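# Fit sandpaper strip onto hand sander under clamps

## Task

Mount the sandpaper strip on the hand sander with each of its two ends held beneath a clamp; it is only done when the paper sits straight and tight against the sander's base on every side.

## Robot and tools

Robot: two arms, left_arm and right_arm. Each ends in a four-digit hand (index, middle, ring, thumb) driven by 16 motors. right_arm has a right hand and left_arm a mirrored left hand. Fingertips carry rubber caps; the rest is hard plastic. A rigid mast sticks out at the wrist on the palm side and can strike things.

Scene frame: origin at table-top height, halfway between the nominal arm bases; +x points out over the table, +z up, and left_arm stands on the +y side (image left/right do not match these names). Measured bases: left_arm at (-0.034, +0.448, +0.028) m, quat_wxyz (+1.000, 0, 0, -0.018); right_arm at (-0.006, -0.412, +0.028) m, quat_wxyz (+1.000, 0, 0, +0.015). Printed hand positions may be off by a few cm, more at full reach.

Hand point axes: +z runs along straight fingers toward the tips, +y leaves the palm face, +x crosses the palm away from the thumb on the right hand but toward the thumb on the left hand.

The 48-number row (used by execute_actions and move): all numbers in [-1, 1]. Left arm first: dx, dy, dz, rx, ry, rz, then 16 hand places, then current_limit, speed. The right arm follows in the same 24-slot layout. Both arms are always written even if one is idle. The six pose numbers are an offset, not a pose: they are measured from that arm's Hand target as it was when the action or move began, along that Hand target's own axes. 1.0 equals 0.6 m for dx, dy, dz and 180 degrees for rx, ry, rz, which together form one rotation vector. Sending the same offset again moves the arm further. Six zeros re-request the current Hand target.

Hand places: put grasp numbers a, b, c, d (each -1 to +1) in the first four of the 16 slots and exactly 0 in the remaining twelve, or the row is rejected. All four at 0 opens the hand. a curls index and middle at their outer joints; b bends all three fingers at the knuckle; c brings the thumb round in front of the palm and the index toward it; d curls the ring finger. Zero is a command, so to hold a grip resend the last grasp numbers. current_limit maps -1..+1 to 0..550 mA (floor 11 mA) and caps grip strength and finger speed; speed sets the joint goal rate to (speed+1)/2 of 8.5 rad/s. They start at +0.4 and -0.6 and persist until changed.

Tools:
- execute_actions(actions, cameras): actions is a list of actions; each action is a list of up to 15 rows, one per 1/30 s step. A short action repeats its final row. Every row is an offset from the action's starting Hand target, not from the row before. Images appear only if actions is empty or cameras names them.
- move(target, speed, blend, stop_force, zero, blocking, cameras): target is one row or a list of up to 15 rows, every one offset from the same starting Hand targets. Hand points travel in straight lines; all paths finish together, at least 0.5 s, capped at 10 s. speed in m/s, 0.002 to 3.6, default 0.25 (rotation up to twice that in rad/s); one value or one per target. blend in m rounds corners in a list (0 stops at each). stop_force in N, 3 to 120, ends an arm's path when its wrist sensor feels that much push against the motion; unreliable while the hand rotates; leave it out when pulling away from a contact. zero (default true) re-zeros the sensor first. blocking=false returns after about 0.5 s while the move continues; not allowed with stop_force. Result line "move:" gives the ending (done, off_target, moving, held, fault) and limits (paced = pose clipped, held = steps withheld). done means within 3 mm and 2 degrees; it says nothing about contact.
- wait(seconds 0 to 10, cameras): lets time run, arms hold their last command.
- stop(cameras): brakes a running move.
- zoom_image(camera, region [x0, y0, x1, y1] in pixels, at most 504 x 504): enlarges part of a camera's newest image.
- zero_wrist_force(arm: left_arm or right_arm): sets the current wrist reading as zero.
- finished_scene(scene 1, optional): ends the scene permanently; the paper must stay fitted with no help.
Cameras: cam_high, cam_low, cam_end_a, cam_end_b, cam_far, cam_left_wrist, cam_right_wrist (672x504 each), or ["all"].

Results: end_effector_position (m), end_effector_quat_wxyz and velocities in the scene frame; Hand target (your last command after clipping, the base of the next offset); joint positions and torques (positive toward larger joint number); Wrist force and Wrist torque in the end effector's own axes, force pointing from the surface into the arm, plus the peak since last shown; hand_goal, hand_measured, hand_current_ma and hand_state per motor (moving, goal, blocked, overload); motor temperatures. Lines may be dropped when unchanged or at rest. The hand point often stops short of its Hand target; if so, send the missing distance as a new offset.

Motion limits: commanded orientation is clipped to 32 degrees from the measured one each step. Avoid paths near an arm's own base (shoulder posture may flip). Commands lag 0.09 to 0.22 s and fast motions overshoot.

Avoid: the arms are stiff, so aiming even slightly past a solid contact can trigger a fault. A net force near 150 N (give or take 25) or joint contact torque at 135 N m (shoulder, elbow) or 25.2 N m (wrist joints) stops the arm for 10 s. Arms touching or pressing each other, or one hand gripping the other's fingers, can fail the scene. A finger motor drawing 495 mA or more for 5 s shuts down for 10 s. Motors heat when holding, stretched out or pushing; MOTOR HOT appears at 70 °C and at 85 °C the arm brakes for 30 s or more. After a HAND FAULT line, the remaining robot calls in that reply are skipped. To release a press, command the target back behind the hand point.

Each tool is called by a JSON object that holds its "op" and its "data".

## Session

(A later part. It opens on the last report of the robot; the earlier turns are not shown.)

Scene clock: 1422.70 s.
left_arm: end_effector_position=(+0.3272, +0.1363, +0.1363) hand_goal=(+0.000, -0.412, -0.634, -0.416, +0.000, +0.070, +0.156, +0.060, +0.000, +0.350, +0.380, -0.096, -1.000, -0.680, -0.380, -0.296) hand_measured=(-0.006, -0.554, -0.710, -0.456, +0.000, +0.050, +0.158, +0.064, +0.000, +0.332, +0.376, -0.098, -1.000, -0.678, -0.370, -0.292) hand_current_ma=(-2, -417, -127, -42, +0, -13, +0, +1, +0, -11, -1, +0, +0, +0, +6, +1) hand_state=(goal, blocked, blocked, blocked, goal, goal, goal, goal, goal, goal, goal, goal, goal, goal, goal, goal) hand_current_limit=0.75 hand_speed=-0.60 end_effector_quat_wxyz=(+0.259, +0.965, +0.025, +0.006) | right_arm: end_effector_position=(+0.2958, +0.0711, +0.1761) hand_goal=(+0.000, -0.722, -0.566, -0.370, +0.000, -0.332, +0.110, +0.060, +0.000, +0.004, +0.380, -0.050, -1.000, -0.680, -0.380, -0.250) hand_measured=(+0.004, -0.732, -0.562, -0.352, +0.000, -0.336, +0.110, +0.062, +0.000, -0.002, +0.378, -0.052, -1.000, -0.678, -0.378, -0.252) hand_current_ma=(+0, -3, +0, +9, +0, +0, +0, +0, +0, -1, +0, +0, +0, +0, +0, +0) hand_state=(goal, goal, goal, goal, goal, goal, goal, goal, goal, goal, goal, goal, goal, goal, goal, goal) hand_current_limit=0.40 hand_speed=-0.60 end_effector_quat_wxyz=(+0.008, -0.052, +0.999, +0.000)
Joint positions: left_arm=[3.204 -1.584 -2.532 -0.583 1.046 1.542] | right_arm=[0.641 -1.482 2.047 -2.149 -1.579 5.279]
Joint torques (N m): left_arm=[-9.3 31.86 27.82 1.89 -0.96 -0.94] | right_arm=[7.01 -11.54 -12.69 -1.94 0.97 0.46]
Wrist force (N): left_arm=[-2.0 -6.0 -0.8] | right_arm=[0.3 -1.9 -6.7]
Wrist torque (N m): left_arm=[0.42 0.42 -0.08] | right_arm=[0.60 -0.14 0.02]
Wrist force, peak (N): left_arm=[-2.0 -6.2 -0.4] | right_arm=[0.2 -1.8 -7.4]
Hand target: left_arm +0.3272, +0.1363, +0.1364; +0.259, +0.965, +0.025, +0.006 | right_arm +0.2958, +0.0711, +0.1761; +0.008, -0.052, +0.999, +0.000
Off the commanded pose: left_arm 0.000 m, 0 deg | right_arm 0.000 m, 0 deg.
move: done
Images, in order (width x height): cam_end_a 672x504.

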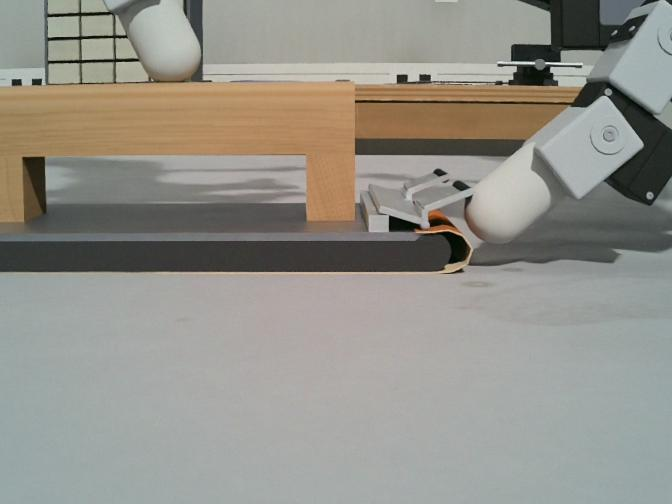

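{"op": "move", "data": {"target": [[0.00305,-0.05462,-0.02192,0,0,0,0.4,0.48,-0.6,0.6,0,0,0,0,0,0,0,0,0,0,0,0,0.5,-0.6, 0,0,0,0,0,0,0.4,0.25,-0.6,0.6,0,0,0,0,0,0,0,0,0,0,0,0,0.4,-0.6],[0.00457,-0.09992,-0.12253,-0.2222,0,0,0.4,0.48,-0.6,0.6,0,0,0,0,0,0,0,0,0,0,0,0,0.5,-0.6, 0,0,0,0,0,0,0.4,0.25,-0.6,0.6,0,0,0,0,0,0,0,0,0,0,0,0,0.4,-0.6],[0.00457,-0.09992,-0.12253,-0.2222,0,0,0.4,0,-0.6,0.6,0,0,0,0,0,0,0,0,0,0,0,0,0.5,-0.6, 0,0,0,0,0,0,0.4,0.25,-0.6,0.6,0,0,0,0,0,0,0,0,0,0,0,0,0.4,-0.6],[0.00283,-0.09887,-0.05843,-0.2222,0,0,0.4,0,-0.6,0.6,0,0,0,0,0,0,0,0,0,0,0,0,0.5,-0.6, 0,0,0,0,0,0,0.4,0.25,-0.6,0.6,0,0,0,0,0,0,0,0,0,0,0,0,0.4,-0.6]], "speed": [0.1,0.15,0.15,0.08], "cameras": ["cam_end_a","cam_far","cam_left_wrist"]}}

{"op": "zoom_image", "data": {"camera": "cam_end_a", "region": [355, 140, 555, 300]}}

Scene clock: 1461.97 s.
left_arm: end_effector_position=(+0.3253, +0.2052, +0.1370) hand_goal=(+0.000, -1.000, -0.490, -0.320, +0.000, -0.770, +0.060, +0.060, +0.000, -0.370, +0.380, +0.000, -1.000, -0.680, -0.380, -0.200) hand_measured=(+0.000, -0.930, -0.466, -0.324, +0.000, -0.776, +0.060, +0.064, +0.000, -0.376, +0.378, -0.002, -1.000, -0.678, -0.374, -0.202) hand_current_ma=(+0, +125, +17, -1, +0, -2, +0, +0, +0, -2, +0, +0, +0, +0, +2, +0) hand_state=(goal, blocked, blocked, goal, goal, goal, goal, goal, goal, goal, goal, goal, goal, goal, goal, goal) hand_current_limit=0.50 hand_speed=-0.60 end_effector_quat_wxyz=(+0.574, +0.819, +0.021, +0.014) | right_arm: end_effector_position=(+0.2958, +0.0711, +0.1761) hand_goal=(+0.000, -0.722, -0.566, -0.370, +0.000, -0.332, +0.110, +0.060, +0.000, +0.004, +0.380, -0.050, -1.000, -0.680, -0.380, -0.250) hand_measured=(+0.004, -0.732, -0.562, -0.352, +0.000, -0.336, +0.110, +0.062, +0.000, -0.002, +0.378, -0.052, -1.000, -0.678, -0.378, -0.252) hand_current_ma=(+0, -3, +0, +9, +0, +0, +0, +0, +0, -1, +0, +0, +0, +0, +0, +0) hand_state=(goal, goal, goal, goal, goal, goal, goal, goal, goal, goal, goal, goal, goal, goal, goal, goal) hand_current_limit=0.40 hand_speed=-0.60 end_effector_quat_wxyz=(+0.008, -0.052, +0.999, +0.000)
Joint positions: left_arm=[3.602 -1.919 -2.587 -0.995 0.505 2.425] | right_arm=[0.641 -1.482 2.047 -2.149 -1.579 5.279]
Joint torques (N m): left_arm=[-8.93 5.52 -7.93 2.6 -0.95 -1.49] | right_arm=[7.11 -11.41 -13.67 -2.84 1.13 0.62]
Wrist force (N): left_arm=[-2.8 6.9 -5.3] | right_arm=[0.0 -1.6 -4.9]
Wrist torque (N m): left_arm=[0.06 0.42 0.19] | right_arm=[0.47 -0.17 0.00]
Wrist force, peak (N): left_arm=[-2.8 8.2 -5.8] | right_arm=[0.2 -1.9 -7.7]
Hand target: left_arm +0.3253, +0.2052, +0.1370; +0.574, +0.819, +0.021, +0.014 | right_arm +0.2958, +0.0711, +0.1761; +0.008, -0.052, +0.999, +0.000
Off the commanded pose: left_arm 0.000 m, 0 deg | right_arm 0.000 m, 0 deg.
move: done
Images, in order (width x height): cam_end_a 672x504, cam_far 672x504, cam_left_wrist 672x504.

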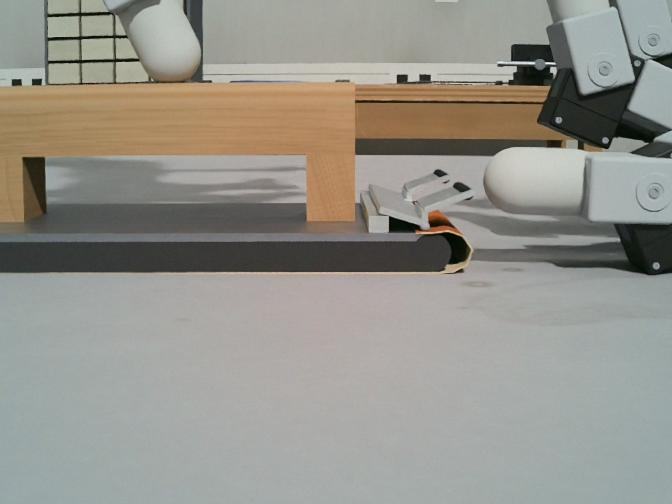

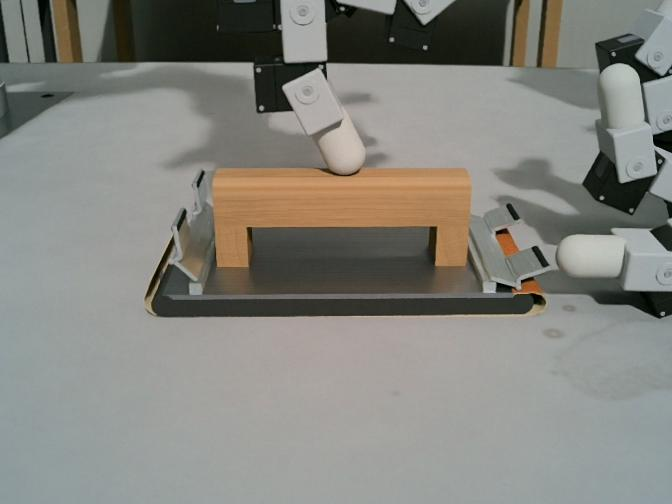

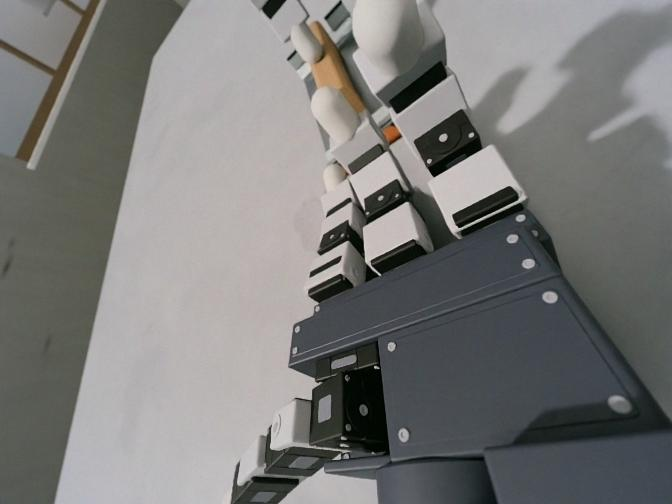

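Scaled by 2.520 from the camera's 672x504 image, which has a finer 960x720 frame.

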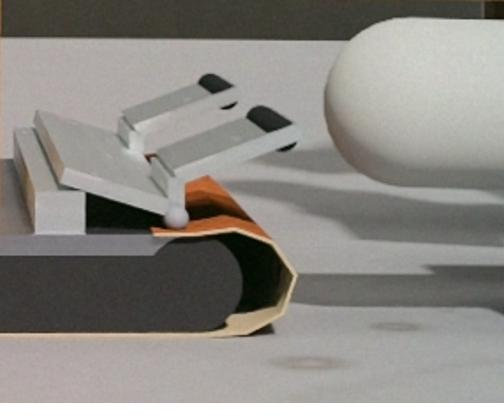

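{"op": "move", "data": {"target": [[0.0004,0.04883,-0.02662,0,0,0,0.4,0,-0.6,0.6,0,0,0,0,0,0,0,0,0,0,0,0,0.5,-0.6, 0,0,0,0,0,0,0.4,0.25,-0.6,0.6,0,0,0,0,0,0,0,0,0,0,0,0,0.4,-0.6],[0.0004,0.04883,-0.02662,0,0,0,0.3,0,-0.67,0.6,0,0,0,0,0,0,0,0,0,0,0,0,0.5,-0.6, 0,0,0,0,0,0,0.4,0.25,-0.6,0.6,0,0,0,0,0,0,0,0,0,0,0,0,0.4,-0.6],[0,0.02753,0.0001,0,0,0,0.3,0,-0.67,0.6,0,0,0,0,0,0,0,0,0,0,0,0,0.5,-0.6, 0,0,0,0,0,0,0.4,0.25,-0.6,0.6,0,0,0,0,0,0,0,0,0,0,0,0,0.4,-0.6]], "speed": [0.1,0.15,0.08], "cameras": ["cam_end_a","cam_far"]}}

{"op": "zoom_image", "data": {"camera": "cam_end_a", "region": [355, 140, 555, 300]}}

Scene clock: 1482.60 s.
left_arm: end_effector_position=(+0.3256, +0.1995, +0.1525) hand_goal=(+0.000, -1.000, -0.618, -0.416, +0.000, -0.796, -0.100, -0.064, +0.000, -0.342, +0.380, -0.010, -1.000, -0.680, -0.398, -0.226) hand_measured=(+0.000, -1.000, -0.618, -0.414, +0.000, -0.802, -0.100, -0.062, +0.000, -0.360, +0.378, -0.008, -1.000, -0.678, -0.392, -0.224) hand_current_ma=(+0, +0, +0, +0, +0, -2, +0, +0, +0, -12, +0, +0, +0, +0, +2, +1) hand_state=(goal, goal, goal, goal, goal, goal, goal, goal, goal, goal, goal, goal, goal, goal, goal, goal) hand_current_limit=0.50 hand_speed=-0.60 end_effector_quat_wxyz=(+0.574, +0.819, +0.021, +0.014) | right_arm: end_effector_position=(+0.2958, +0.0711, +0.1761) hand_goal=(+0.000, -0.722, -0.566, -0.370, +0.000, -0.332, +0.110, +0.060, +0.000, +0.004, +0.380, -0.050, -1.000, -0.680, -0.380, -0.250) hand_measured=(+0.004, -0.732, -0.562, -0.352, +0.000, -0.336, +0.110, +0.062, +0.000, -0.002, +0.378, -0.052, -1.000, -0.678, -0.378, -0.252) hand_current_ma=(+0, -3, +0, +9, +0, +0, +0, +0, +0, -1, +0, +0, +0, +0, +0, +0) hand_state=(goal, goal, goal, goal, goal, goal, goal, goal, goal, goal, goal, goal, goal, goal, goal, goal) hand_current_limit=0.40 hand_speed=-0.60 end_effector_quat_wxyz=(+0.008, -0.052, +0.999, +0.000)
Joint positions: left_arm=[3.584 -1.858 -2.587 -1.034 0.492 2.398] | right_arm=[0.641 -1.482 2.047 -2.149 -1.579 5.279]
Joint torques (N m): left_arm=[-9.71 7.37 -6.5 3.07 -2.32 -1.29] | right_arm=[7.69 -11.65 -13.4 -2.99 1.1 0.52]
Wrist force (N): left_arm=[-2.7 0.8 -1.3] | right_arm=[-0.1 -1.3 -5.2]
Wrist torque (N m): left_arm=[0.01 0.39 0.07] | right_arm=[0.51 -0.14 -0.01]
Wrist force, peak (N): left_arm=[-3.1 8.4 -5.9] | right_arm=[-0.1 -1.5 -6.3]
Hand target: left_arm +0.3256, +0.1995, +0.1525; +0.574, +0.819, +0.021, +0.014 | right_arm +0.2958, +0.0711, +0.1761; +0.008, -0.052, +0.999, +0.000
Off the commanded pose: left_arm 0.000 m, 0 deg | right_arm 0.000 m, 0 deg.
move: done
Images, in order (width x height): cam_end_a 672x504, cam_far 672x504.

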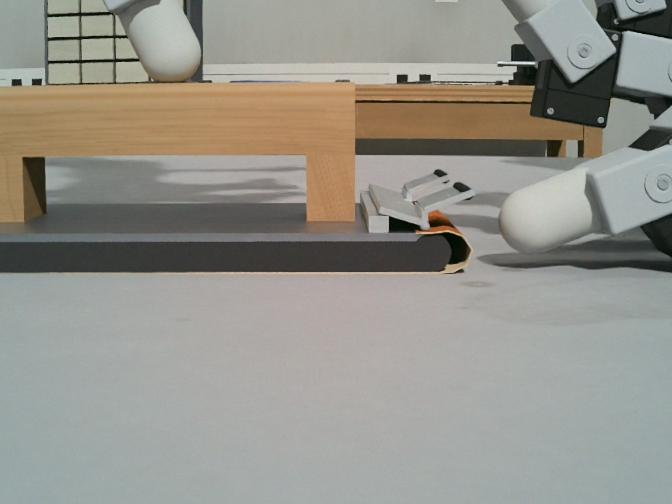

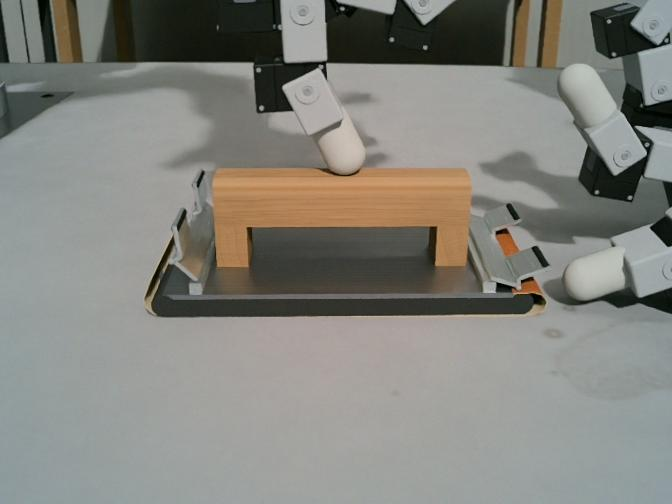

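Scaled by 2.520 from the camera's 672x504 image, which has a finer 960x720 frame.

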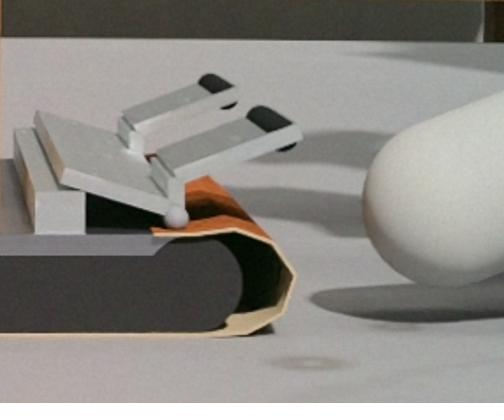

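{"op": "execute_actions", "data": {"actions": [], "cameras": ["cam_end_a", "cam_end_b", "cam_far", "cam_high"]}}

Scene clock: 1496.40 s.
left_arm: end_effector_position=(+0.3256, +0.1995, +0.1525) hand_goal=(+0.000, -1.000, -0.618, -0.416, +0.000, -0.796, -0.100, -0.064, +0.000, -0.342, +0.380, -0.010, -1.000, -0.680, -0.398, -0.226) hand_measured=(+0.000, -1.000, -0.618, -0.414, +0.000, -0.802, -0.100, -0.062, +0.000, -0.360, +0.378, -0.008, -1.000, -0.678, -0.392, -0.224) hand_current_ma=(+0, +0, +0, +0, +0, -2, +0, +0, +0, -12, +0, +0, +0, +0, +2, +1) hand_state=(goal, goal, goal, goal, goal, goal, goal, goal, goal, goal, goal, goal, goal, goal, goal, goal) hand_current_limit=0.50 hand_speed=-0.60 end_effector_quat_wxyz=(+0.574, +0.819, +0.021, +0.014) | right_arm: end_effector_position=(+0.2958, +0.0711, +0.1761) hand_goal=(+0.000, -0.722, -0.566, -0.370, +0.000, -0.332, +0.110, +0.060, +0.000, +0.004, +0.380, -0.050, -1.000, -0.680, -0.380, -0.250) hand_measured=(+0.004, -0.732, -0.562, -0.352, +0.000, -0.336, +0.110, +0.062, +0.000, -0.002, +0.378, -0.052, -1.000, -0.678, -0.378, -0.252) hand_current_ma=(+0, -3, +0, +9, +0, +0, +0, +0, +0, -1, +0, +0, +0, +0, +0, +0) hand_state=(goal, goal, goal, goal, goal, goal, goal, goal, goal, goal, goal, goal, goal, goal, goal, goal) hand_current_limit=0.40 hand_speed=-0.60 end_effector_quat_wxyz=(+0.008, -0.052, +0.999, +0.000)
Joint positions: left_arm=[3.584 -1.858 -2.587 -1.033 0.492 2.398] | right_arm=[0.641 -1.482 2.047 -2.149 -1.579 5.279]
Joint velocities: within noise
Joint torques (N m): left_arm=[-7.31 6.05 -6.33 2.91 -2.44 -1.43] | right_arm=[7.16 -11.91 -13.78 -2.94 1.17 0.51]
Motor temperatures (°C): left_arm=[30 29 29 35 35 39] | right_arm=[27 31 30 37 33 37]
Wrist force (N): left_arm=[-2.3 0.5 -1.5] | right_arm=[0.2 -1.4 -4.9]
Wrist torque (N m): left_arm=[-0.02 0.34 0.10] | right_arm=[0.50 -0.18 0.02]
Wrist force, peak (N): left_arm=[-2.9 0.7 -1.6] | right_arm=[-0.1 -1.5 -6.3]
Hand target: left_arm +0.3256, +0.1995, +0.1525; +0.574, +0.819, +0.021, +0.014 | right_arm +0.2958, +0.0711, +0.1761; +0.008, -0.052, +0.999, +0.000
Off the commanded pose: left_arm 0.000 m, 0 deg | right_arm 0.000 m, 0 deg.
Images, in order (width x height): cam_high 672x504, cam_end_a 672x504, cam_end_b 672x504, cam_far 672x504.

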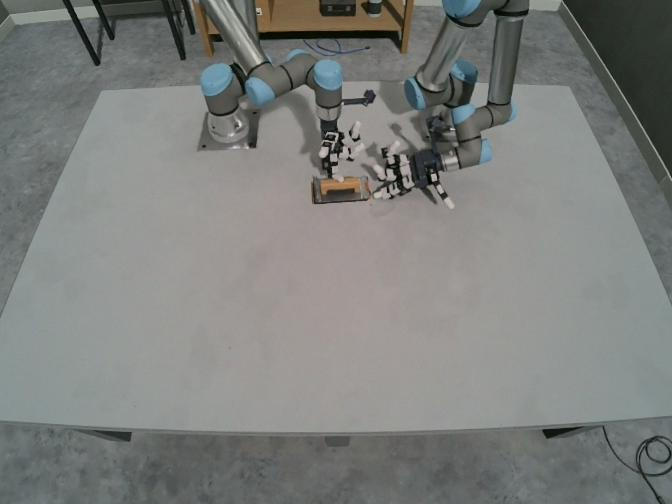

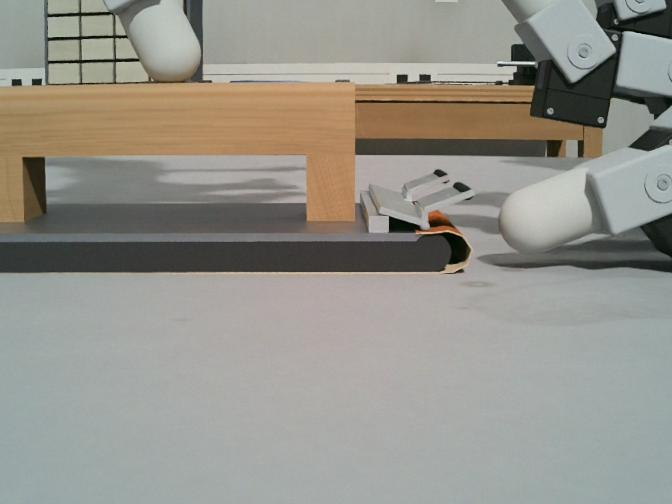

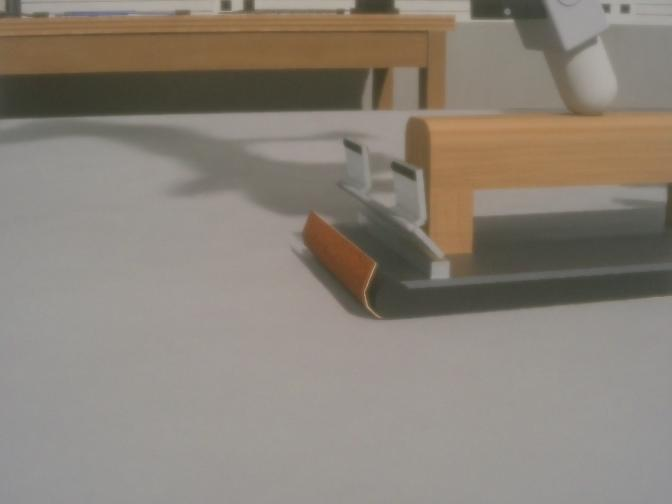

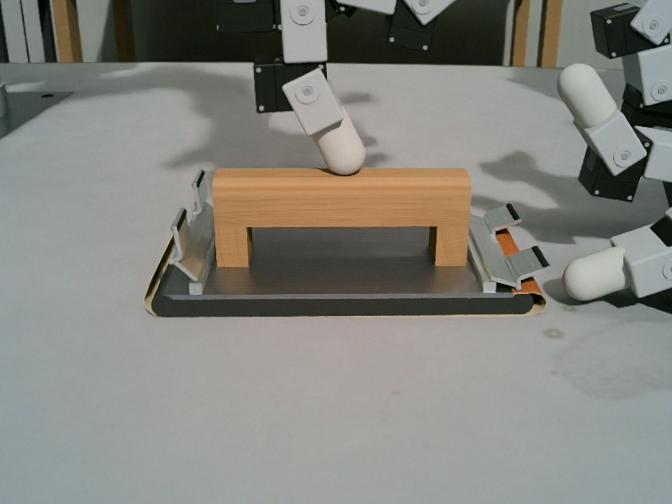

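{"op": "move", "data": {"target": [[0,-0.00313,0.00114,0,0,0, 0.3,0,-0.67,0.6,0,0,0,0,0,0,0,0,0,0,0,0,0.5,-0.6, 0,0,0,0,0,0, 0.4,0.25,-0.6,0.6,0,0,0,0,0,0,0,0,0,0,0,0,0.4,-0.6],[-0.00113,0.00427,0.02148,0,0,0, 0.3,0,-0.67,0.6,0,0,0,0,0,0,0,0,0,0,0,0,0.5,-0.6, 0,0,0,0,0,0, 0.4,0.25,-0.6,0.6,0,0,0,0,0,0,0,0,0,0,0,0,0.4,-0.6]], "speed": 0.03, "stop_force": 10, "cameras": ["cam_end_a"]}}

Scene clock: 1510.47 s.
left_arm: end_effector_position=(+0.3256, +0.1865, +0.1505) hand_goal=(+0.000, -1.000, -0.618, -0.416, +0.000, -0.796, -0.100, -0.064, +0.000, -0.342, +0.380, -0.010, -1.000, -0.680, -0.398, -0.226) hand_measured=(+0.000, -1.000, -0.622, -0.414, +0.000, -0.802, -0.100, -0.062, +0.000, -0.360, +0.378, -0.008, -1.000, -0.678, -0.392, -0.224) hand_current_ma=(+0, +0, -1, +0, +0, -2, +0, +0, +0, -12, +0, +0, +0, +0, +2, +1) hand_state=(goal, goal, goal, goal, goal, goal, goal, goal, goal, goal, goal, goal, goal, goal, goal, goal) hand_current_limit=0.50 hand_speed=-0.60 end_effector_quat_wxyz=(+0.574, +0.819, +0.021, +0.014) | right_arm: end_effector_position=(+0.2958, +0.0711, +0.1761) hand_goal=(+0.000, -0.722, -0.566, -0.370, +0.000, -0.332, +0.110, +0.060, +0.000, +0.004, +0.380, -0.050, -1.000, -0.680, -0.380, -0.250) hand_measured=(+0.004, -0.732, -0.562, -0.352, +0.000, -0.336, +0.110, +0.062, +0.000, -0.002, +0.378, -0.052, -1.000, -0.678, -0.378, -0.252) hand_current_ma=(+0, -3, +0, +9, +0, +0, +0, +0, +0, -1, +0, +0, +0, +0, +0, +0) hand_state=(goal, goal, goal, goal, goal, goal, goal, goal, goal, goal, goal, goal, goal, goal, goal, goal) hand_current_limit=0.40 hand_speed=-0.60 end_effector_quat_wxyz=(+0.008, -0.052, +0.999, +0.000)
Joint positions: left_arm=[3.544 -1.881 -2.597 -0.941 0.465 2.333] | right_arm=[0.641 -1.482 2.047 -2.149 -1.579 5.279]
Joint torques (N m): left_arm=[-10.38 7.44 -5.48 2.72 -2.33 -1.21] | right_arm=[8.11 -11.96 -13.71 -3.17 0.93 0.51]
Wrist force (N): left_arm=[-2.7 0.9 -3.1] | right_arm=[-0.1 -1.6 -6.1]
Wrist torque (N m): left_arm=[0.16 0.42 0.07] | right_arm=[0.50 -0.14 -0.01]
Wrist force, peak (N): left_arm=[-2.5 1.2 -3.5] | right_arm=[0.0 -1.7 -6.4]
Hand target: left_arm +0.3256, +0.1865, +0.1505; +0.574, +0.819, +0.021, +0.014 | right_arm +0.2958, +0.0711, +0.1761; +0.008, -0.052, +0.999, +0.000
Off the commanded pose: left_arm 0.000 m, 0 deg | right_arm 0.000 m, 0 deg.
move: done
Images, in order (width x height): cam_end_a 672x504.

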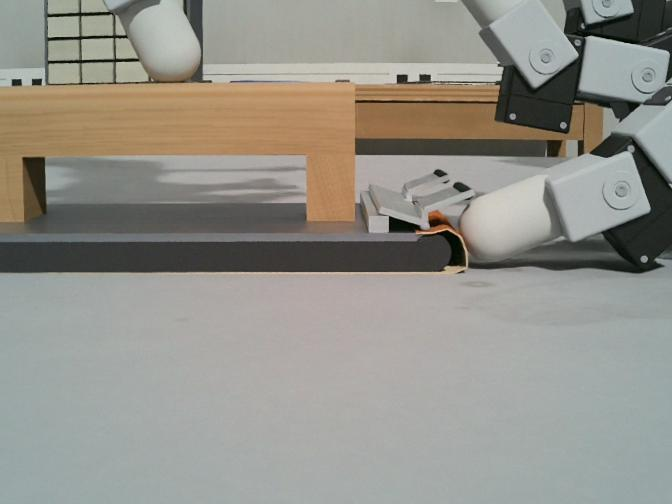

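{"op": "move", "data": {"target": [-0.0007,0.00455,0.01252,0,0,0, 0.3,0,-0.67,0.6,0,0,0,0,0,0,0,0,0,0,0,0,0.5,-0.6, 0,0,0,0,0,0, 0.4,0.25,-0.6,0.6,0,0,0,0,0,0,0,0,0,0,0,0,0.4,-0.6], "speed": 0.015, "stop_force": 13, "cameras": ["cam_end_a"]}}

Scene clock: 1517.50 s.
left_arm: end_effector_position=(+0.3256, +0.1804, +0.1506) hand_goal=(+0.000, -1.000, -0.618, -0.416, +0.000, -0.796, -0.100, -0.064, +0.000, -0.342, +0.380, -0.010, -1.000, -0.680, -0.398, -0.226) hand_measured=(-0.002, -1.000, -0.640, -0.412, +0.000, -0.802, -0.100, -0.062, +0.000, -0.360, +0.378, -0.008, -1.000, -0.678, -0.392, -0.224) hand_current_ma=(+0, +0, -16, +1, +0, -2, +0, +0, +0, -12, +0, +0, +0, +0, +2, +1) hand_state=(goal, goal, blocked, goal, goal, goal, goal, goal, goal, goal, goal, goal, goal, goal, goal, goal) hand_current_limit=0.50 hand_speed=-0.60 end_effector_quat_wxyz=(+0.574, +0.818, +0.021, +0.014) | right_arm: end_effector_position=(+0.2958, +0.0711, +0.1761) hand_goal=(+0.000, -0.722, -0.566, -0.370, +0.000, -0.332, +0.110, +0.060, +0.000, +0.004, +0.380, -0.050, -1.000, -0.680, -0.380, -0.250) hand_measured=(+0.006, -0.736, -0.564, -0.352, +0.000, -0.336, +0.110, +0.062, +0.000, -0.002, +0.378, -0.052, -1.000, -0.678, -0.378, -0.252) hand_current_ma=(+1, -7, +0, +9, +0, +0, +0, +0, +0, -1, +0, +0, +0, +0, +0, +0) hand_state=(goal, goal, goal, goal, goal, goal, goal, goal, goal, goal, goal, goal, goal, goal, goal, goal) hand_current_limit=0.40 hand_speed=-0.60 end_effector_quat_wxyz=(+0.008, -0.052, +0.999, +0.000)
Joint positions: left_arm=[3.524 -1.89 -2.601 -0.899 0.453 2.3] | right_arm=[0.641 -1.482 2.047 -2.149 -1.579 5.279]
Joint torques (N m): left_arm=[7.98 31.85 15.17 -0.67 1.1 1.89] | right_arm=[7.19 -10.93 -14.06 -2.7 1.12 0.47]
Wrist force (N): left_arm=[-2.5 2.9 -13.0] | right_arm=[0.2 -2.1 -9.2]
Wrist torque (N m): left_arm=[1.12 0.61 0.03] | right_arm=[0.79 -0.17 0.04]
Wrist force, peak (N): left_arm=[-2.5 2.7 -19.0] | right_arm=[0.3 -2.3 -9.4]
Hand target: left_arm +0.3256, +0.1804, +0.1506; +0.574, +0.818, +0.021, +0.014 (not the last commanded pose) | right_arm +0.2958, +0.0711, +0.1761; +0.008, -0.052, +0.999, +0.000
Off the commanded pose: left_arm 0.002 m, 0 deg | right_arm 0.000 m, 0 deg.
move: contact (left_arm)
Images, in order (width x height): cam_end_a 672x504.

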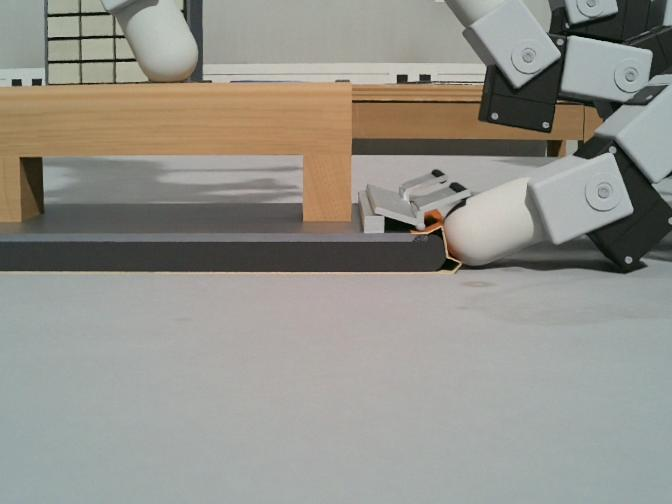

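{"op": "move", "data": {"target": [[0.0026,-0.0171,-0.0469,0,0,0, 0.3,0,-0.67,0.6,0,0,0,0,0,0,0,0,0,0,0,0,0.5,-0.6, 0,0,-0.025,0,0,0, 0.4,0.25,-0.6,0.6,0,0,0,0,0,0,0,0,0,0,0,0,0.4,-0.6],[0.0057,-0.0135,-0.1102,0,0,0, 0.3,0,-0.67,0.6,0,0,0,0,0,0,0,0,0,0,0,0,0.5,-0.6, -0.0008,0.0703,-0.025,0,0,0, 0.4,0.25,-0.6,0.6,0,0,0,0,0,0,0,0,0,0,0,0,0.4,-0.6],[-0.0153,0.029,-0.161,-0.15,0.01114,-0.00127, -0.5,-0.1,-0.6,0.6,0,0,0,0,0,0,0,0,0,0,0,0,0.5,-0.6, -0.0008,0.0703,-0.018,0,0,0, 0.4,0.25,-0.6,0.6,0,0,0,0,0,0,0,0,0,0,0,0,0.4,-0.6]], "speed": [0.04,0.1,0.15], "cameras": ["cam_end_a","cam_far"]}}

Scene clock: 1589.63 s.
left_arm: end_effector_position=(+0.3121, +0.2647, +0.1999) hand_goal=(+0.000, -1.000, -1.000, -1.000, +0.000, -1.000, -1.000, -1.000, +0.000, -0.430, +0.380, -0.070, -1.000, -0.680, -0.380, -0.316) hand_measured=(+0.000, -1.000, -1.000, -0.998, +0.000, -1.000, -0.998, -0.998, +0.000, -0.434, +0.378, -0.066, -1.000, -0.678, -0.382, -0.314) hand_current_ma=(+0, +0, +0, +0, +0, +0, +0, +0, +0, -1, +0, +1, +0, +0, -1, +0) hand_state=(goal, goal, goal, goal, goal, goal, goal, goal, goal, goal, goal, goal, goal, goal, goal, goal) hand_current_limit=0.50 hand_speed=-0.60 end_effector_quat_wxyz=(+0.749, +0.661, +0.029, +0.032) | right_arm: end_effector_position=(+0.2917, +0.1131, +0.1869) hand_goal=(+0.000, -0.722, -0.566, -0.370, +0.000, -0.332, +0.110, +0.060, +0.000, +0.004, +0.380, -0.050, -1.000, -0.680, -0.380, -0.250) hand_measured=(+0.004, -0.724, -0.564, -0.368, +0.000, -0.336, +0.110, +0.062, +0.000, -0.002, +0.378, -0.052, -1.000, -0.678, -0.378, -0.252) hand_current_ma=(+0, +0, +0, +0, +0, +0, +0, +0, +0, -2, +0, +0, +0, +0, +0, +0) hand_state=(goal, goal, goal, goal, goal, goal, goal, goal, goal, goal, goal, goal, goal, goal, goal, goal) hand_current_limit=0.40 hand_speed=-0.60 end_effector_quat_wxyz=(+0.008, -0.052, +0.999, +0.000)
Joint positions: left_arm=[3.729 -2.073 -2.387 -2.093 0.481 3.381] | right_arm=[0.712 -1.422 1.946 -2.107 -1.58 5.35]
Joint torques (N m): left_arm=[-7.54 13.45 15.2 -3.05 1.18 2.01] | right_arm=[-7.14 -16.09 -12.34 -4.52 -1.43 -0.95]
Wrist force (N): left_arm=[-2.9 0.1 -0.5] | right_arm=[-0.6 0.3 0.6]
Wrist torque (N m): left_arm=[-0.09 0.35 -0.05] | right_arm=[0.00 0.09 -0.11]
Wrist force, peak (N): left_arm=[-3.0 2.8 -13.2] | right_arm=[0.5 -2.4 -9.3]
Hand target: left_arm +0.3121, +0.2647, +0.1999; +0.749, +0.661, +0.029, +0.032 | right_arm +0.2917, +0.1131, +0.1869; +0.008, -0.052, +0.999, +0.000
Off the commanded pose: left_arm 0.000 m, 0 deg | right_arm 0.000 m, 0 deg.
move: done
Images, in order (width x height): cam_end_a 672x504, cam_far 672x504.

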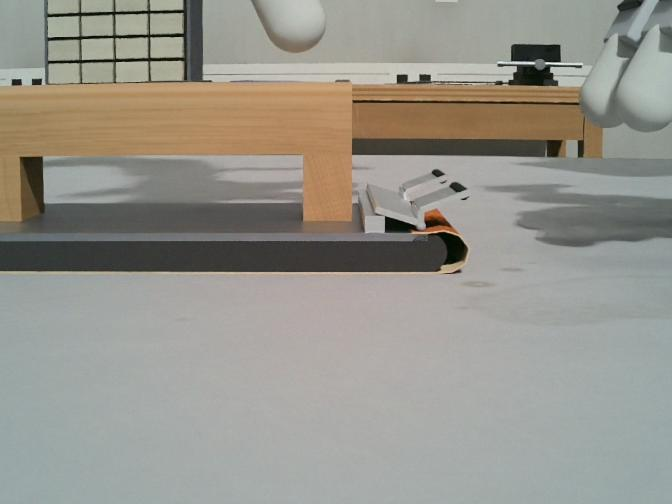

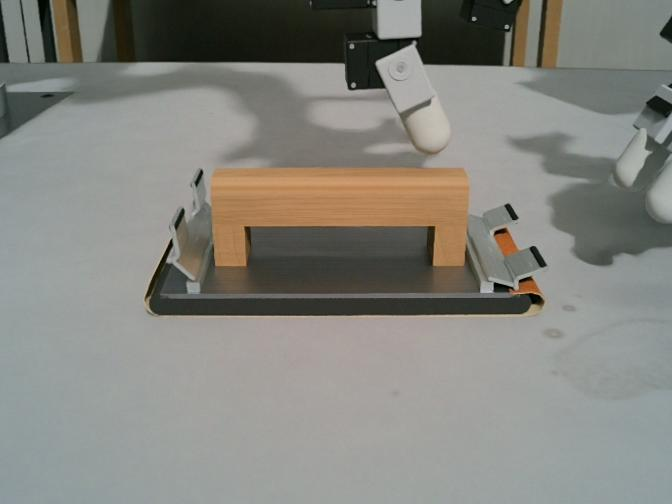

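{"op": "move", "data": {"target": [0,0,0,0,0,0, -0.5,-0.1,-0.6,0.6,0,0,0,0,0,0,0,0,0,0,0,0,0.6,-0.6, 0,0,0.0267,0,0,0, 0.4,0.25,-0.6,0.6,0,0,0,0,0,0,0,0,0,0,0,0,0.6,-0.6], "speed": 0.02, "stop_force": 9}}

{"op": "move", "data": {"target": [[0,-0.018,0.046,0,0,0, -0.5,-0.1,-0.6,0.6,0,0,0,0,0,0,0,0,0,0,0,0,0.6,-0.6, 0,0,0,0,0,0, 0.4,0.25,-0.6,0.6,0,0,0,0,0,0,0,0,0,0,0,0,0.6,-0.6]], "speed": 0.08, "cameras": ["cam_end_a","cam_far"]}}

Scene clock: 1599.20 s.
left_arm: end_effector_position=(+0.3121, +0.2647, +0.1999) hand_goal=(+0.000, -1.000, -1.000, -1.000, +0.000, -1.000, -1.000, -1.000, +0.000, -0.430, +0.380, -0.070, -1.000, -0.680, -0.380, -0.316) hand_measured=(+0.000, -1.000, -1.000, -0.998, +0.000, -1.000, -0.998, -0.998, +0.000, -0.434, +0.378, -0.066, -1.000, -0.678, -0.382, -0.314) hand_current_ma=(+0, +0, +0, +0, +0, +0, +0, +0, +0, -1, +0, +1, +0, +0, -1, +0) hand_state=(goal, goal, goal, goal, goal, goal, goal, goal, goal, goal, goal, goal, goal, goal, goal, goal) hand_current_limit=0.60 hand_speed=-0.60 end_effector_quat_wxyz=(+0.749, +0.661, +0.029, +0.032) | right_arm: end_effector_position=(+0.2919, +0.1131, +0.1759) hand_goal=(+0.000, -0.722, -0.566, -0.370, +0.000, -0.332, +0.110, +0.060, +0.000, +0.004, +0.380, -0.050, -1.000, -0.680, -0.380, -0.250) hand_measured=(+0.006, -0.734, -0.558, -0.346, +0.000, -0.336, +0.110, +0.062, +0.000, -0.002, +0.378, -0.052, -1.000, -0.678, -0.378, -0.252) hand_current_ma=(+1, -4, +2, +15, +0, +0, +0, +0, +0, -2, +0, +0, +0, +0, +0, +0) hand_state=(goal, goal, goal, blocked, goal, goal, goal, goal, goal, goal, goal, goal, goal, goal, goal, goal) hand_current_limit=0.60 hand_speed=-0.60 end_effector_quat_wxyz=(+0.008, -0.052, +0.999, +0.000)
Joint positions: left_arm=[3.729 -2.073 -2.387 -2.093 0.481 3.381] | right_arm=[0.712 -1.408 1.961 -2.136 -1.58 5.35]
Joint torques (N m): left_arm=[-7.57 14.04 15.79 -2.54 1.72 1.96] | right_arm=[0.34 -33.21 -24.12 -0.98 2.04 -0.71]
Wrist force (N): left_arm=[-3.0 0.3 -0.4] | right_arm=[-0.3 -1.1 -5.0]
Wrist torque (N m): left_arm=[-0.07 0.36 -0.06] | right_arm=[0.48 -0.09 -0.05]
Wrist force, peak (N): left_arm=[-3.3 0.5 -0.5] | right_arm=[-0.4 -3.9 -17.3]
Hand target: left_arm +0.3121, +0.2647, +0.1999; +0.749, +0.661, +0.029, +0.032 | right_arm +0.2919, +0.1131, +0.1759; +0.008, -0.052, +0.999, +0.000 (not the last commanded pose)
Off the commanded pose: left_arm 0.000 m, 0 deg | right_arm 0.005 m, 0 deg.
move: contact (right_arm)

Scene clock: 1600.23 s.
left_arm: end_effector_position=(+0.3146, +0.2361, +0.1926) hand_goal=(+0.000, -1.000, -1.000, -1.000, +0.000, -1.000, -1.000, -1.000, +0.000, -0.430, +0.380, -0.070, -1.000, -0.680, -0.380, -0.316) hand_measured=(+0.000, -1.000, -1.000, -0.998, +0.000, -1.000, -1.000, -0.998, +0.000, -0.434, +0.378, -0.066, -1.000, -0.678, -0.382, -0.314) hand_current_ma=(+0, +0, +0, +0, +0, +0, +0, +0, +0, -1, +0, +1, +0, +0, +0, +0) hand_state=(goal, goal, goal, goal, goal, goal, goal, goal, goal, goal, goal, goal, goal, goal, goal, goal) hand_current_limit=0.60 hand_speed=-0.60 end_effector_quat_wxyz=(+0.749, +0.662, +0.029, +0.032) | right_arm: end_effector_position=(+0.2919, +0.1131, +0.1759) hand_goal=(+0.000, -0.722, -0.566, -0.370, +0.000, -0.332, +0.110, +0.060, +0.000, +0.004, +0.380, -0.050, -1.000, -0.680, -0.380, -0.250) hand_measured=(+0.006, -0.734, -0.558, -0.346, +0.000, -0.336, +0.110, +0.062, +0.000, -0.002, +0.378, -0.052, -1.000, -0.678, -0.378, -0.252) hand_current_ma=(+1, -4, +2, +15, +0, +0, +0, +0, +0, -2, +0, +0, +0, +0, +0, +0) hand_state=(goal, goal, goal, blocked, goal, goal, goal, goal, goal, goal, goal, goal, goal, goal, goal, goal) hand_current_limit=0.60 hand_speed=-0.60 end_effector_quat_wxyz=(+0.008, -0.052, +0.999, +0.000)
Joint positions: left_arm=[3.635 -2.108 -2.368 -2.136 0.39 3.447] | right_arm=[0.712 -1.408 1.961 -2.136 -1.58 5.35]
Joint torques (N m): left_arm=[-9.04 14.01 15.34 -2.73 -0.43 1.98] | right_arm=[8.07 -34.43 -22.69 -0.94 2.21 -0.12]
Wrist force (N): left_arm=[-3.1 0.1 -0.3] | right_arm=[-0.2 -1.0 -5.3]
Wrist torque (N m): left_arm=[-0.09 0.35 -0.05] | right_arm=[0.49 -0.11 -0.04]
Wrist force, peak (N): left_arm=[-3.4 0.4 -0.6] | right_arm=[-0.5 -1.3 -6.0]
Hand target: left_arm +0.3146, +0.2360, +0.1925; +0.749, +0.661, +0.029, +0.032 | right_arm +0.2919, +0.1131, +0.1759; +0.008, -0.052, +0.999, +0.000
Off the commanded pose: left_arm 0.000 m, 0 deg | right_arm 0.000 m, 0 deg.
move: done
Images, in order (width x height): cam_end_a 672x504, cam_far 672x504.

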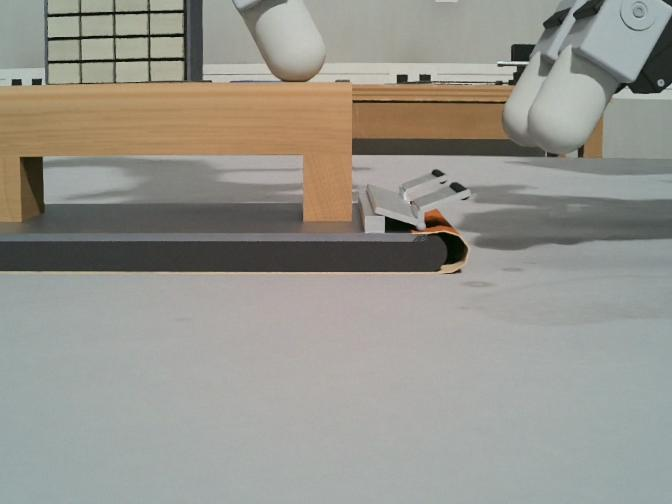

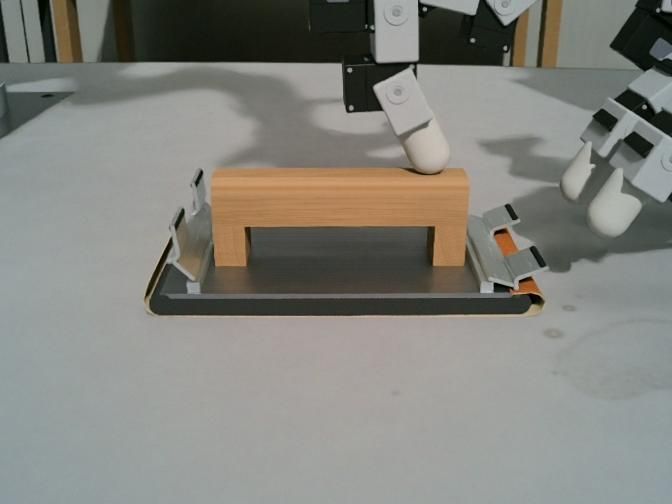

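{"op": "move", "data": {"target": [[0.0023,-0.0497,-0.0058,0,-0.01103,-0.00135, -0.5,-0.1,-0.6,0.6,0,0,0,0,0,0,0,0,0,0,0,0,0.6,-0.6, 0,0,0,0,0,0, 0.4,0.25,-0.6,0.6,0,0,0,0,0,0,0,0,0,0,0,0,0.6,-0.6]], "speed": 0.06, "cameras": ["cam_end_a","cam_far"]}}

Scene clock: 1615.03 s.
left_arm: end_effector_position=(+0.3160, +0.2359, +0.1626) hand_goal=(+0.000, -1.000, -1.000, -1.000, +0.000, -1.000, -1.000, -1.000, +0.000, -0.430, +0.380, -0.070, -1.000, -0.680, -0.380, -0.316) hand_measured=(+0.000, -1.000, -1.000, -0.998, +0.000, -1.000, -1.000, -0.998, +0.000, -0.434, +0.378, -0.066, -1.000, -0.678, -0.382, -0.314) hand_current_ma=(+0, +0, +0, +0, +0, +0, +0, +0, +0, -1, +0, +1, +0, +0, +0, +0) hand_state=(goal, goal, goal, goal, goal, goal, goal, goal, goal, goal, goal, goal, goal, goal, goal, goal) hand_current_limit=0.60 hand_speed=-0.60 end_effector_quat_wxyz=(+0.749, +0.662, +0.017, +0.019) | right_arm: end_effector_position=(+0.2919, +0.1131, +0.1759) hand_goal=(+0.000, -0.722, -0.566, -0.370, +0.000, -0.332, +0.110, +0.060, +0.000, +0.004, +0.380, -0.050, -1.000, -0.680, -0.380, -0.250) hand_measured=(+0.006, -0.734, -0.558, -0.346, +0.000, -0.336, +0.110, +0.062, +0.000, -0.002, +0.378, -0.052, -1.000, -0.678, -0.378, -0.252) hand_current_ma=(+1, -4, +2, +15, +0, +0, +0, +0, +0, -2, +0, +0, +0, +0, +0, +0) hand_state=(goal, goal, goal, blocked, goal, goal, goal, goal, goal, goal, goal, goal, goal, goal, goal, goal) hand_current_limit=0.60 hand_speed=-0.60 end_effector_quat_wxyz=(+0.008, -0.052, +0.999, +0.000)
Joint positions: left_arm=[3.624 -2.209 -2.339 -2.047 0.413 3.428] | right_arm=[0.712 -1.408 1.961 -2.136 -1.58 5.35]
Joint torques (N m): left_arm=[-9.22 16.78 12.81 0.34 2.33 -1.35] | right_arm=[8.24 -33.92 -22.09 -0.95 1.89 0.76]
Wrist force (N): left_arm=[-2.8 0.3 -0.6] | right_arm=[-0.6 -1.0 -5.0]
Wrist torque (N m): left_arm=[-0.05 0.33 0.07] | right_arm=[0.47 -0.06 -0.07]
Wrist force, peak (N): left_arm=[-3.4 0.3 -1.0] | right_arm=[-0.3 -1.0 -6.1]
Hand target: left_arm +0.3160, +0.2359, +0.1625; +0.749, +0.662, +0.017, +0.019 | right_arm +0.2919, +0.1131, +0.1759; +0.008, -0.052, +0.999, +0.000
Off the commanded pose: left_arm 0.000 m, 0 deg | right_arm 0.000 m, 0 deg.
move: done
Images, in order (width x height): cam_end_a 672x504, cam_far 672x504.

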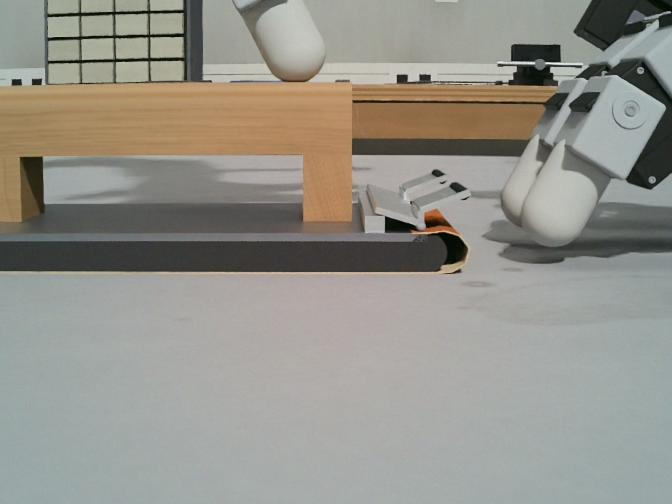

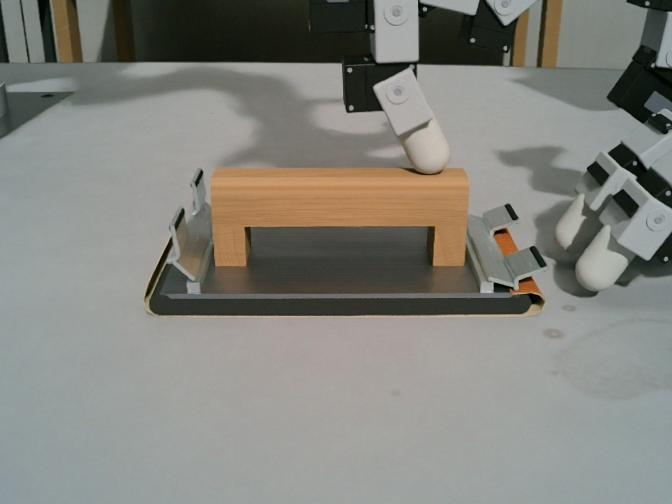

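{"op": "move", "data": {"target": [[-0.00173,-0.0082,0.0322,0,0,0, -0.5,-0.1,-0.6,0.6,0,0,0,0,0,0,0,0,0,0,0,0,0.6,-0.6, 0,0,0,0,0,0, 0.4,0.25,-0.6,0.6,0,0,0,0,0,0,0,0,0,0,0,0,0.6,-0.6]], "speed": 0.02, "stop_force": 10, "cameras": ["cam_end_a","cam_far"]}}

Scene clock: 1624.13 s.
left_arm: end_effector_position=(+0.3160, +0.2161, +0.1600) hand_goal=(+0.000, -1.000, -1.000, -1.000, +0.000, -1.000, -1.000, -1.000, +0.000, -0.430, +0.380, -0.070, -1.000, -0.680, -0.380, -0.316) hand_measured=(+0.000, -1.000, -1.000, -0.998, +0.000, -1.000, -1.000, -0.998, +0.000, -0.434, +0.378, -0.066, -1.000, -0.678, -0.382, -0.314) hand_current_ma=(+0, +0, +0, +0, +0, +0, +0, +0, +0, -1, +0, +1, +0, +0, +0, +0) hand_state=(goal, goal, goal, goal, goal, goal, goal, goal, goal, goal, goal, goal, goal, goal, goal, goal) hand_current_limit=0.60 hand_speed=-0.60 end_effector_quat_wxyz=(+0.749, +0.662, +0.017, +0.019) | right_arm: end_effector_position=(+0.2919, +0.1131, +0.1759) hand_goal=(+0.000, -0.722, -0.566, -0.370, +0.000, -0.332, +0.110, +0.060, +0.000, +0.004, +0.380, -0.050, -1.000, -0.680, -0.380, -0.250) hand_measured=(+0.006, -0.734, -0.558, -0.346, +0.000, -0.336, +0.110, +0.062, +0.000, -0.002, +0.378, -0.052, -1.000, -0.678, -0.378, -0.252) hand_current_ma=(+1, -4, +2, +15, +0, +0, +0, +0, +0, -2, +0, +0, +0, +0, +0, +0) hand_state=(goal, goal, goal, blocked, goal, goal, goal, goal, goal, goal, goal, goal, goal, goal, goal, goal) hand_current_limit=0.60 hand_speed=-0.60 end_effector_quat_wxyz=(+0.008, -0.052, +0.999, +0.000)
Joint positions: left_arm=[3.561 -2.226 -2.323 -2.097 0.354 3.483] | right_arm=[0.712 -1.408 1.961 -2.136 -1.58 5.35]
Joint torques (N m): left_arm=[-7.28 16.76 13.31 -2.91 -0.38 1.88] | right_arm=[7.08 -34.76 -23.13 -1.57 1.79 0.69]
Wrist force (N): left_arm=[-2.6 0.1 -0.8] | right_arm=[-0.3 -1.1 -5.2]
Wrist torque (N m): left_arm=[-0.07 0.29 -0.01] | right_arm=[0.46 -0.10 -0.05]
Wrist force, peak (N): left_arm=[-3.2 0.2 -0.6] | right_arm=[-0.6 -1.2 -6.1]
Hand target: left_arm +0.3160, +0.2161, +0.1600; +0.749, +0.662, +0.017, +0.019 | right_arm +0.2919, +0.1131, +0.1759; +0.008, -0.052, +0.999, +0.000
Off the commanded pose: left_arm 0.000 m, 0 deg | right_arm 0.000 m, 0 deg.
move: done
Images, in order (width x height): cam_end_a 672x504, cam_far 672x504.

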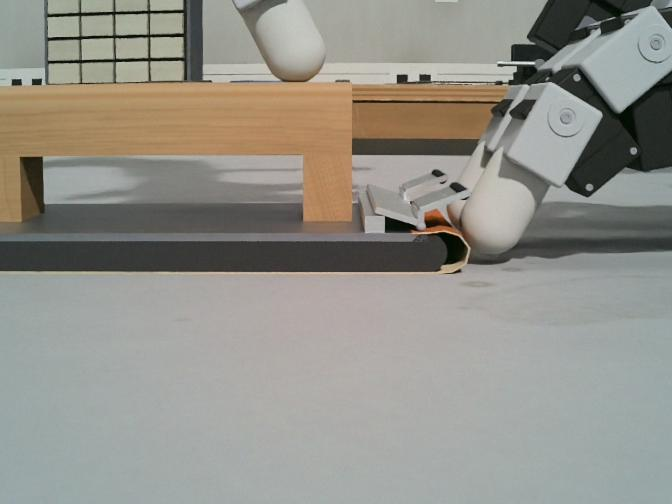

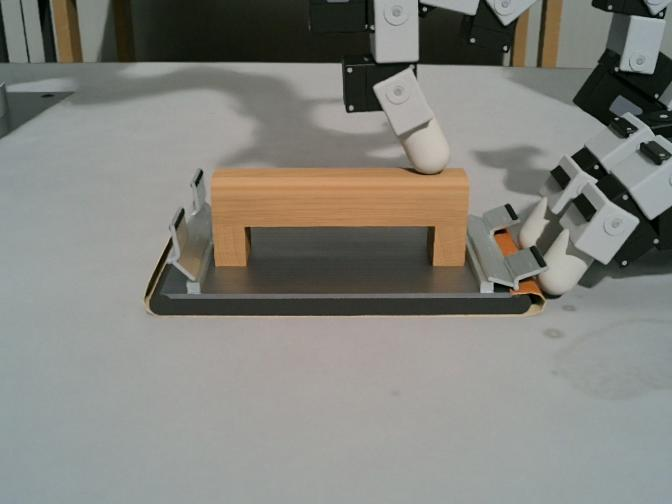

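{"op": "move", "data": {"target": [[-0.0005,0.00375,0.0105,0,0,0, -0.5,-0.1,-0.6,0.6,0,0,0,0,0,0,0,0,0,0,0,0,0.6,-0.6, 0,0,0,0,0,0, 0.4,0.25,-0.6,0.6,0,0,0,0,0,0,0,0,0,0,0,0,0.6,-0.6]], "speed": 0.015, "stop_force": 14, "cameras": ["cam_end_a","cam_far"]}}

Scene clock: 1632.63 s.
left_arm: end_effector_position=(+0.3160, +0.2102, +0.1630) hand_goal=(+0.000, -1.000, -1.000, -1.000, +0.000, -1.000, -1.000, -1.000, +0.000, -0.430, +0.380, -0.070, -1.000, -0.680, -0.380, -0.316) hand_measured=(-0.002, -1.002, -1.002, -1.000, +0.000, -1.000, -1.000, -1.000, +0.000, -0.434, +0.378, -0.066, -1.000, -0.678, -0.382, -0.314) hand_current_ma=(+0, +0, +0, +0, +0, +0, +0, +0, +0, -1, +0, +1, +0, +0, +0, +0) hand_state=(goal, goal, goal, goal, goal, goal, goal, goal, goal, goal, goal, goal, goal, goal, goal, goal) hand_current_limit=0.60 hand_speed=-0.60 end_effector_quat_wxyz=(+0.749, +0.662, +0.017, +0.019) | right_arm: end_effector_position=(+0.2919, +0.1131, +0.1760) hand_goal=(+0.000, -0.722, -0.566, -0.370, +0.000, -0.332, +0.110, +0.060, +0.000, +0.004, +0.380, -0.050, -1.000, -0.680, -0.380, -0.250) hand_measured=(+0.008, -0.746, -0.564, -0.346, +0.000, -0.336, +0.110, +0.062, +0.000, -0.002, +0.378, -0.052, -1.000, -0.678, -0.378, -0.252) hand_current_ma=(+2, -17, +0, +14, +0, +0, +0, +0, +0, -2, +0, +0, +0, +0, +0, +0) hand_state=(goal, blocked, goal, blocked, goal, goal, goal, goal, goal, goal, goal, goal, goal, goal, goal, goal) hand_current_limit=0.60 hand_speed=-0.60 end_effector_quat_wxyz=(+0.008, -0.052, +0.999, +0.000)
Joint positions: left_arm=[3.542 -2.22 -2.318 -2.128 0.336 3.504] | right_arm=[0.712 -1.408 1.961 -2.136 -1.58 5.35]
Joint torques (N m): left_arm=[-12.55 43.49 13.31 -3.96 0.94 2.16] | right_arm=[7.37 -22.34 -15.86 -1.44 1.45 0.68]
Wrist force (N): left_arm=[-2.2 -6.3 -12.0] | right_arm=[-0.3 -3.2 -13.6]
Wrist torque (N m): left_arm=[2.02 0.47 -0.02] | right_arm=[1.15 -0.21 -0.02]
Wrist force, peak (N): left_arm=[-2.2 -6.9 -12.7] | right_arm=[0.0 -3.3 -14.1]
Hand target: left_arm +0.3160, +0.2102, +0.1630; +0.749, +0.662, +0.017, +0.019 | right_arm +0.2919, +0.1131, +0.1759; +0.008, -0.052, +0.999, +0.000
Off the commanded pose: left_arm 0.000 m, 0 deg | right_arm 0.000 m, 0 deg.
move: done
Images, in order (width x height): cam_end_a 672x504, cam_far 672x504.

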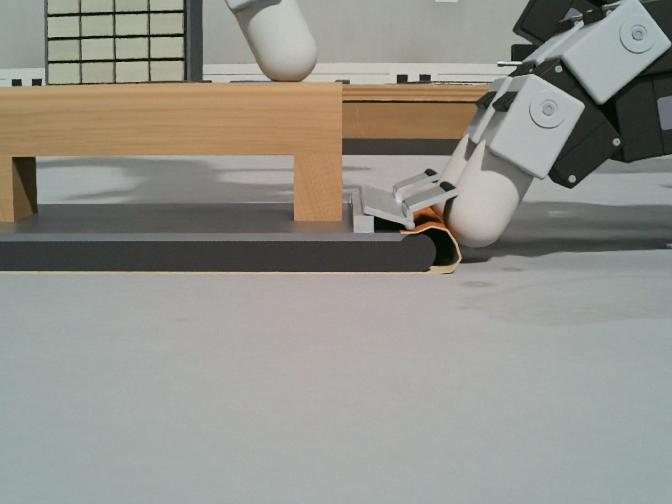

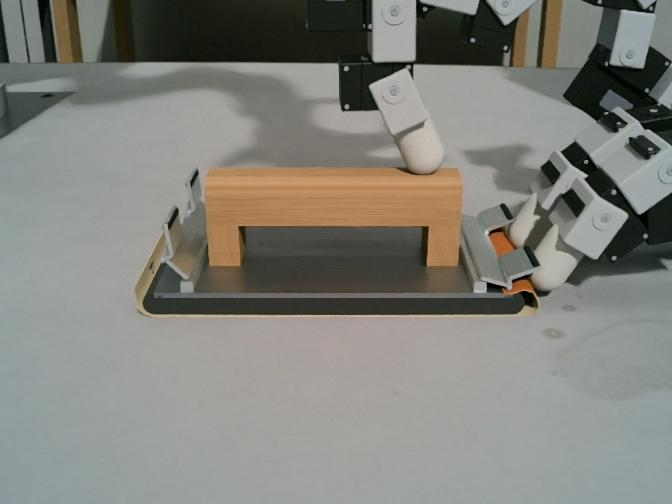

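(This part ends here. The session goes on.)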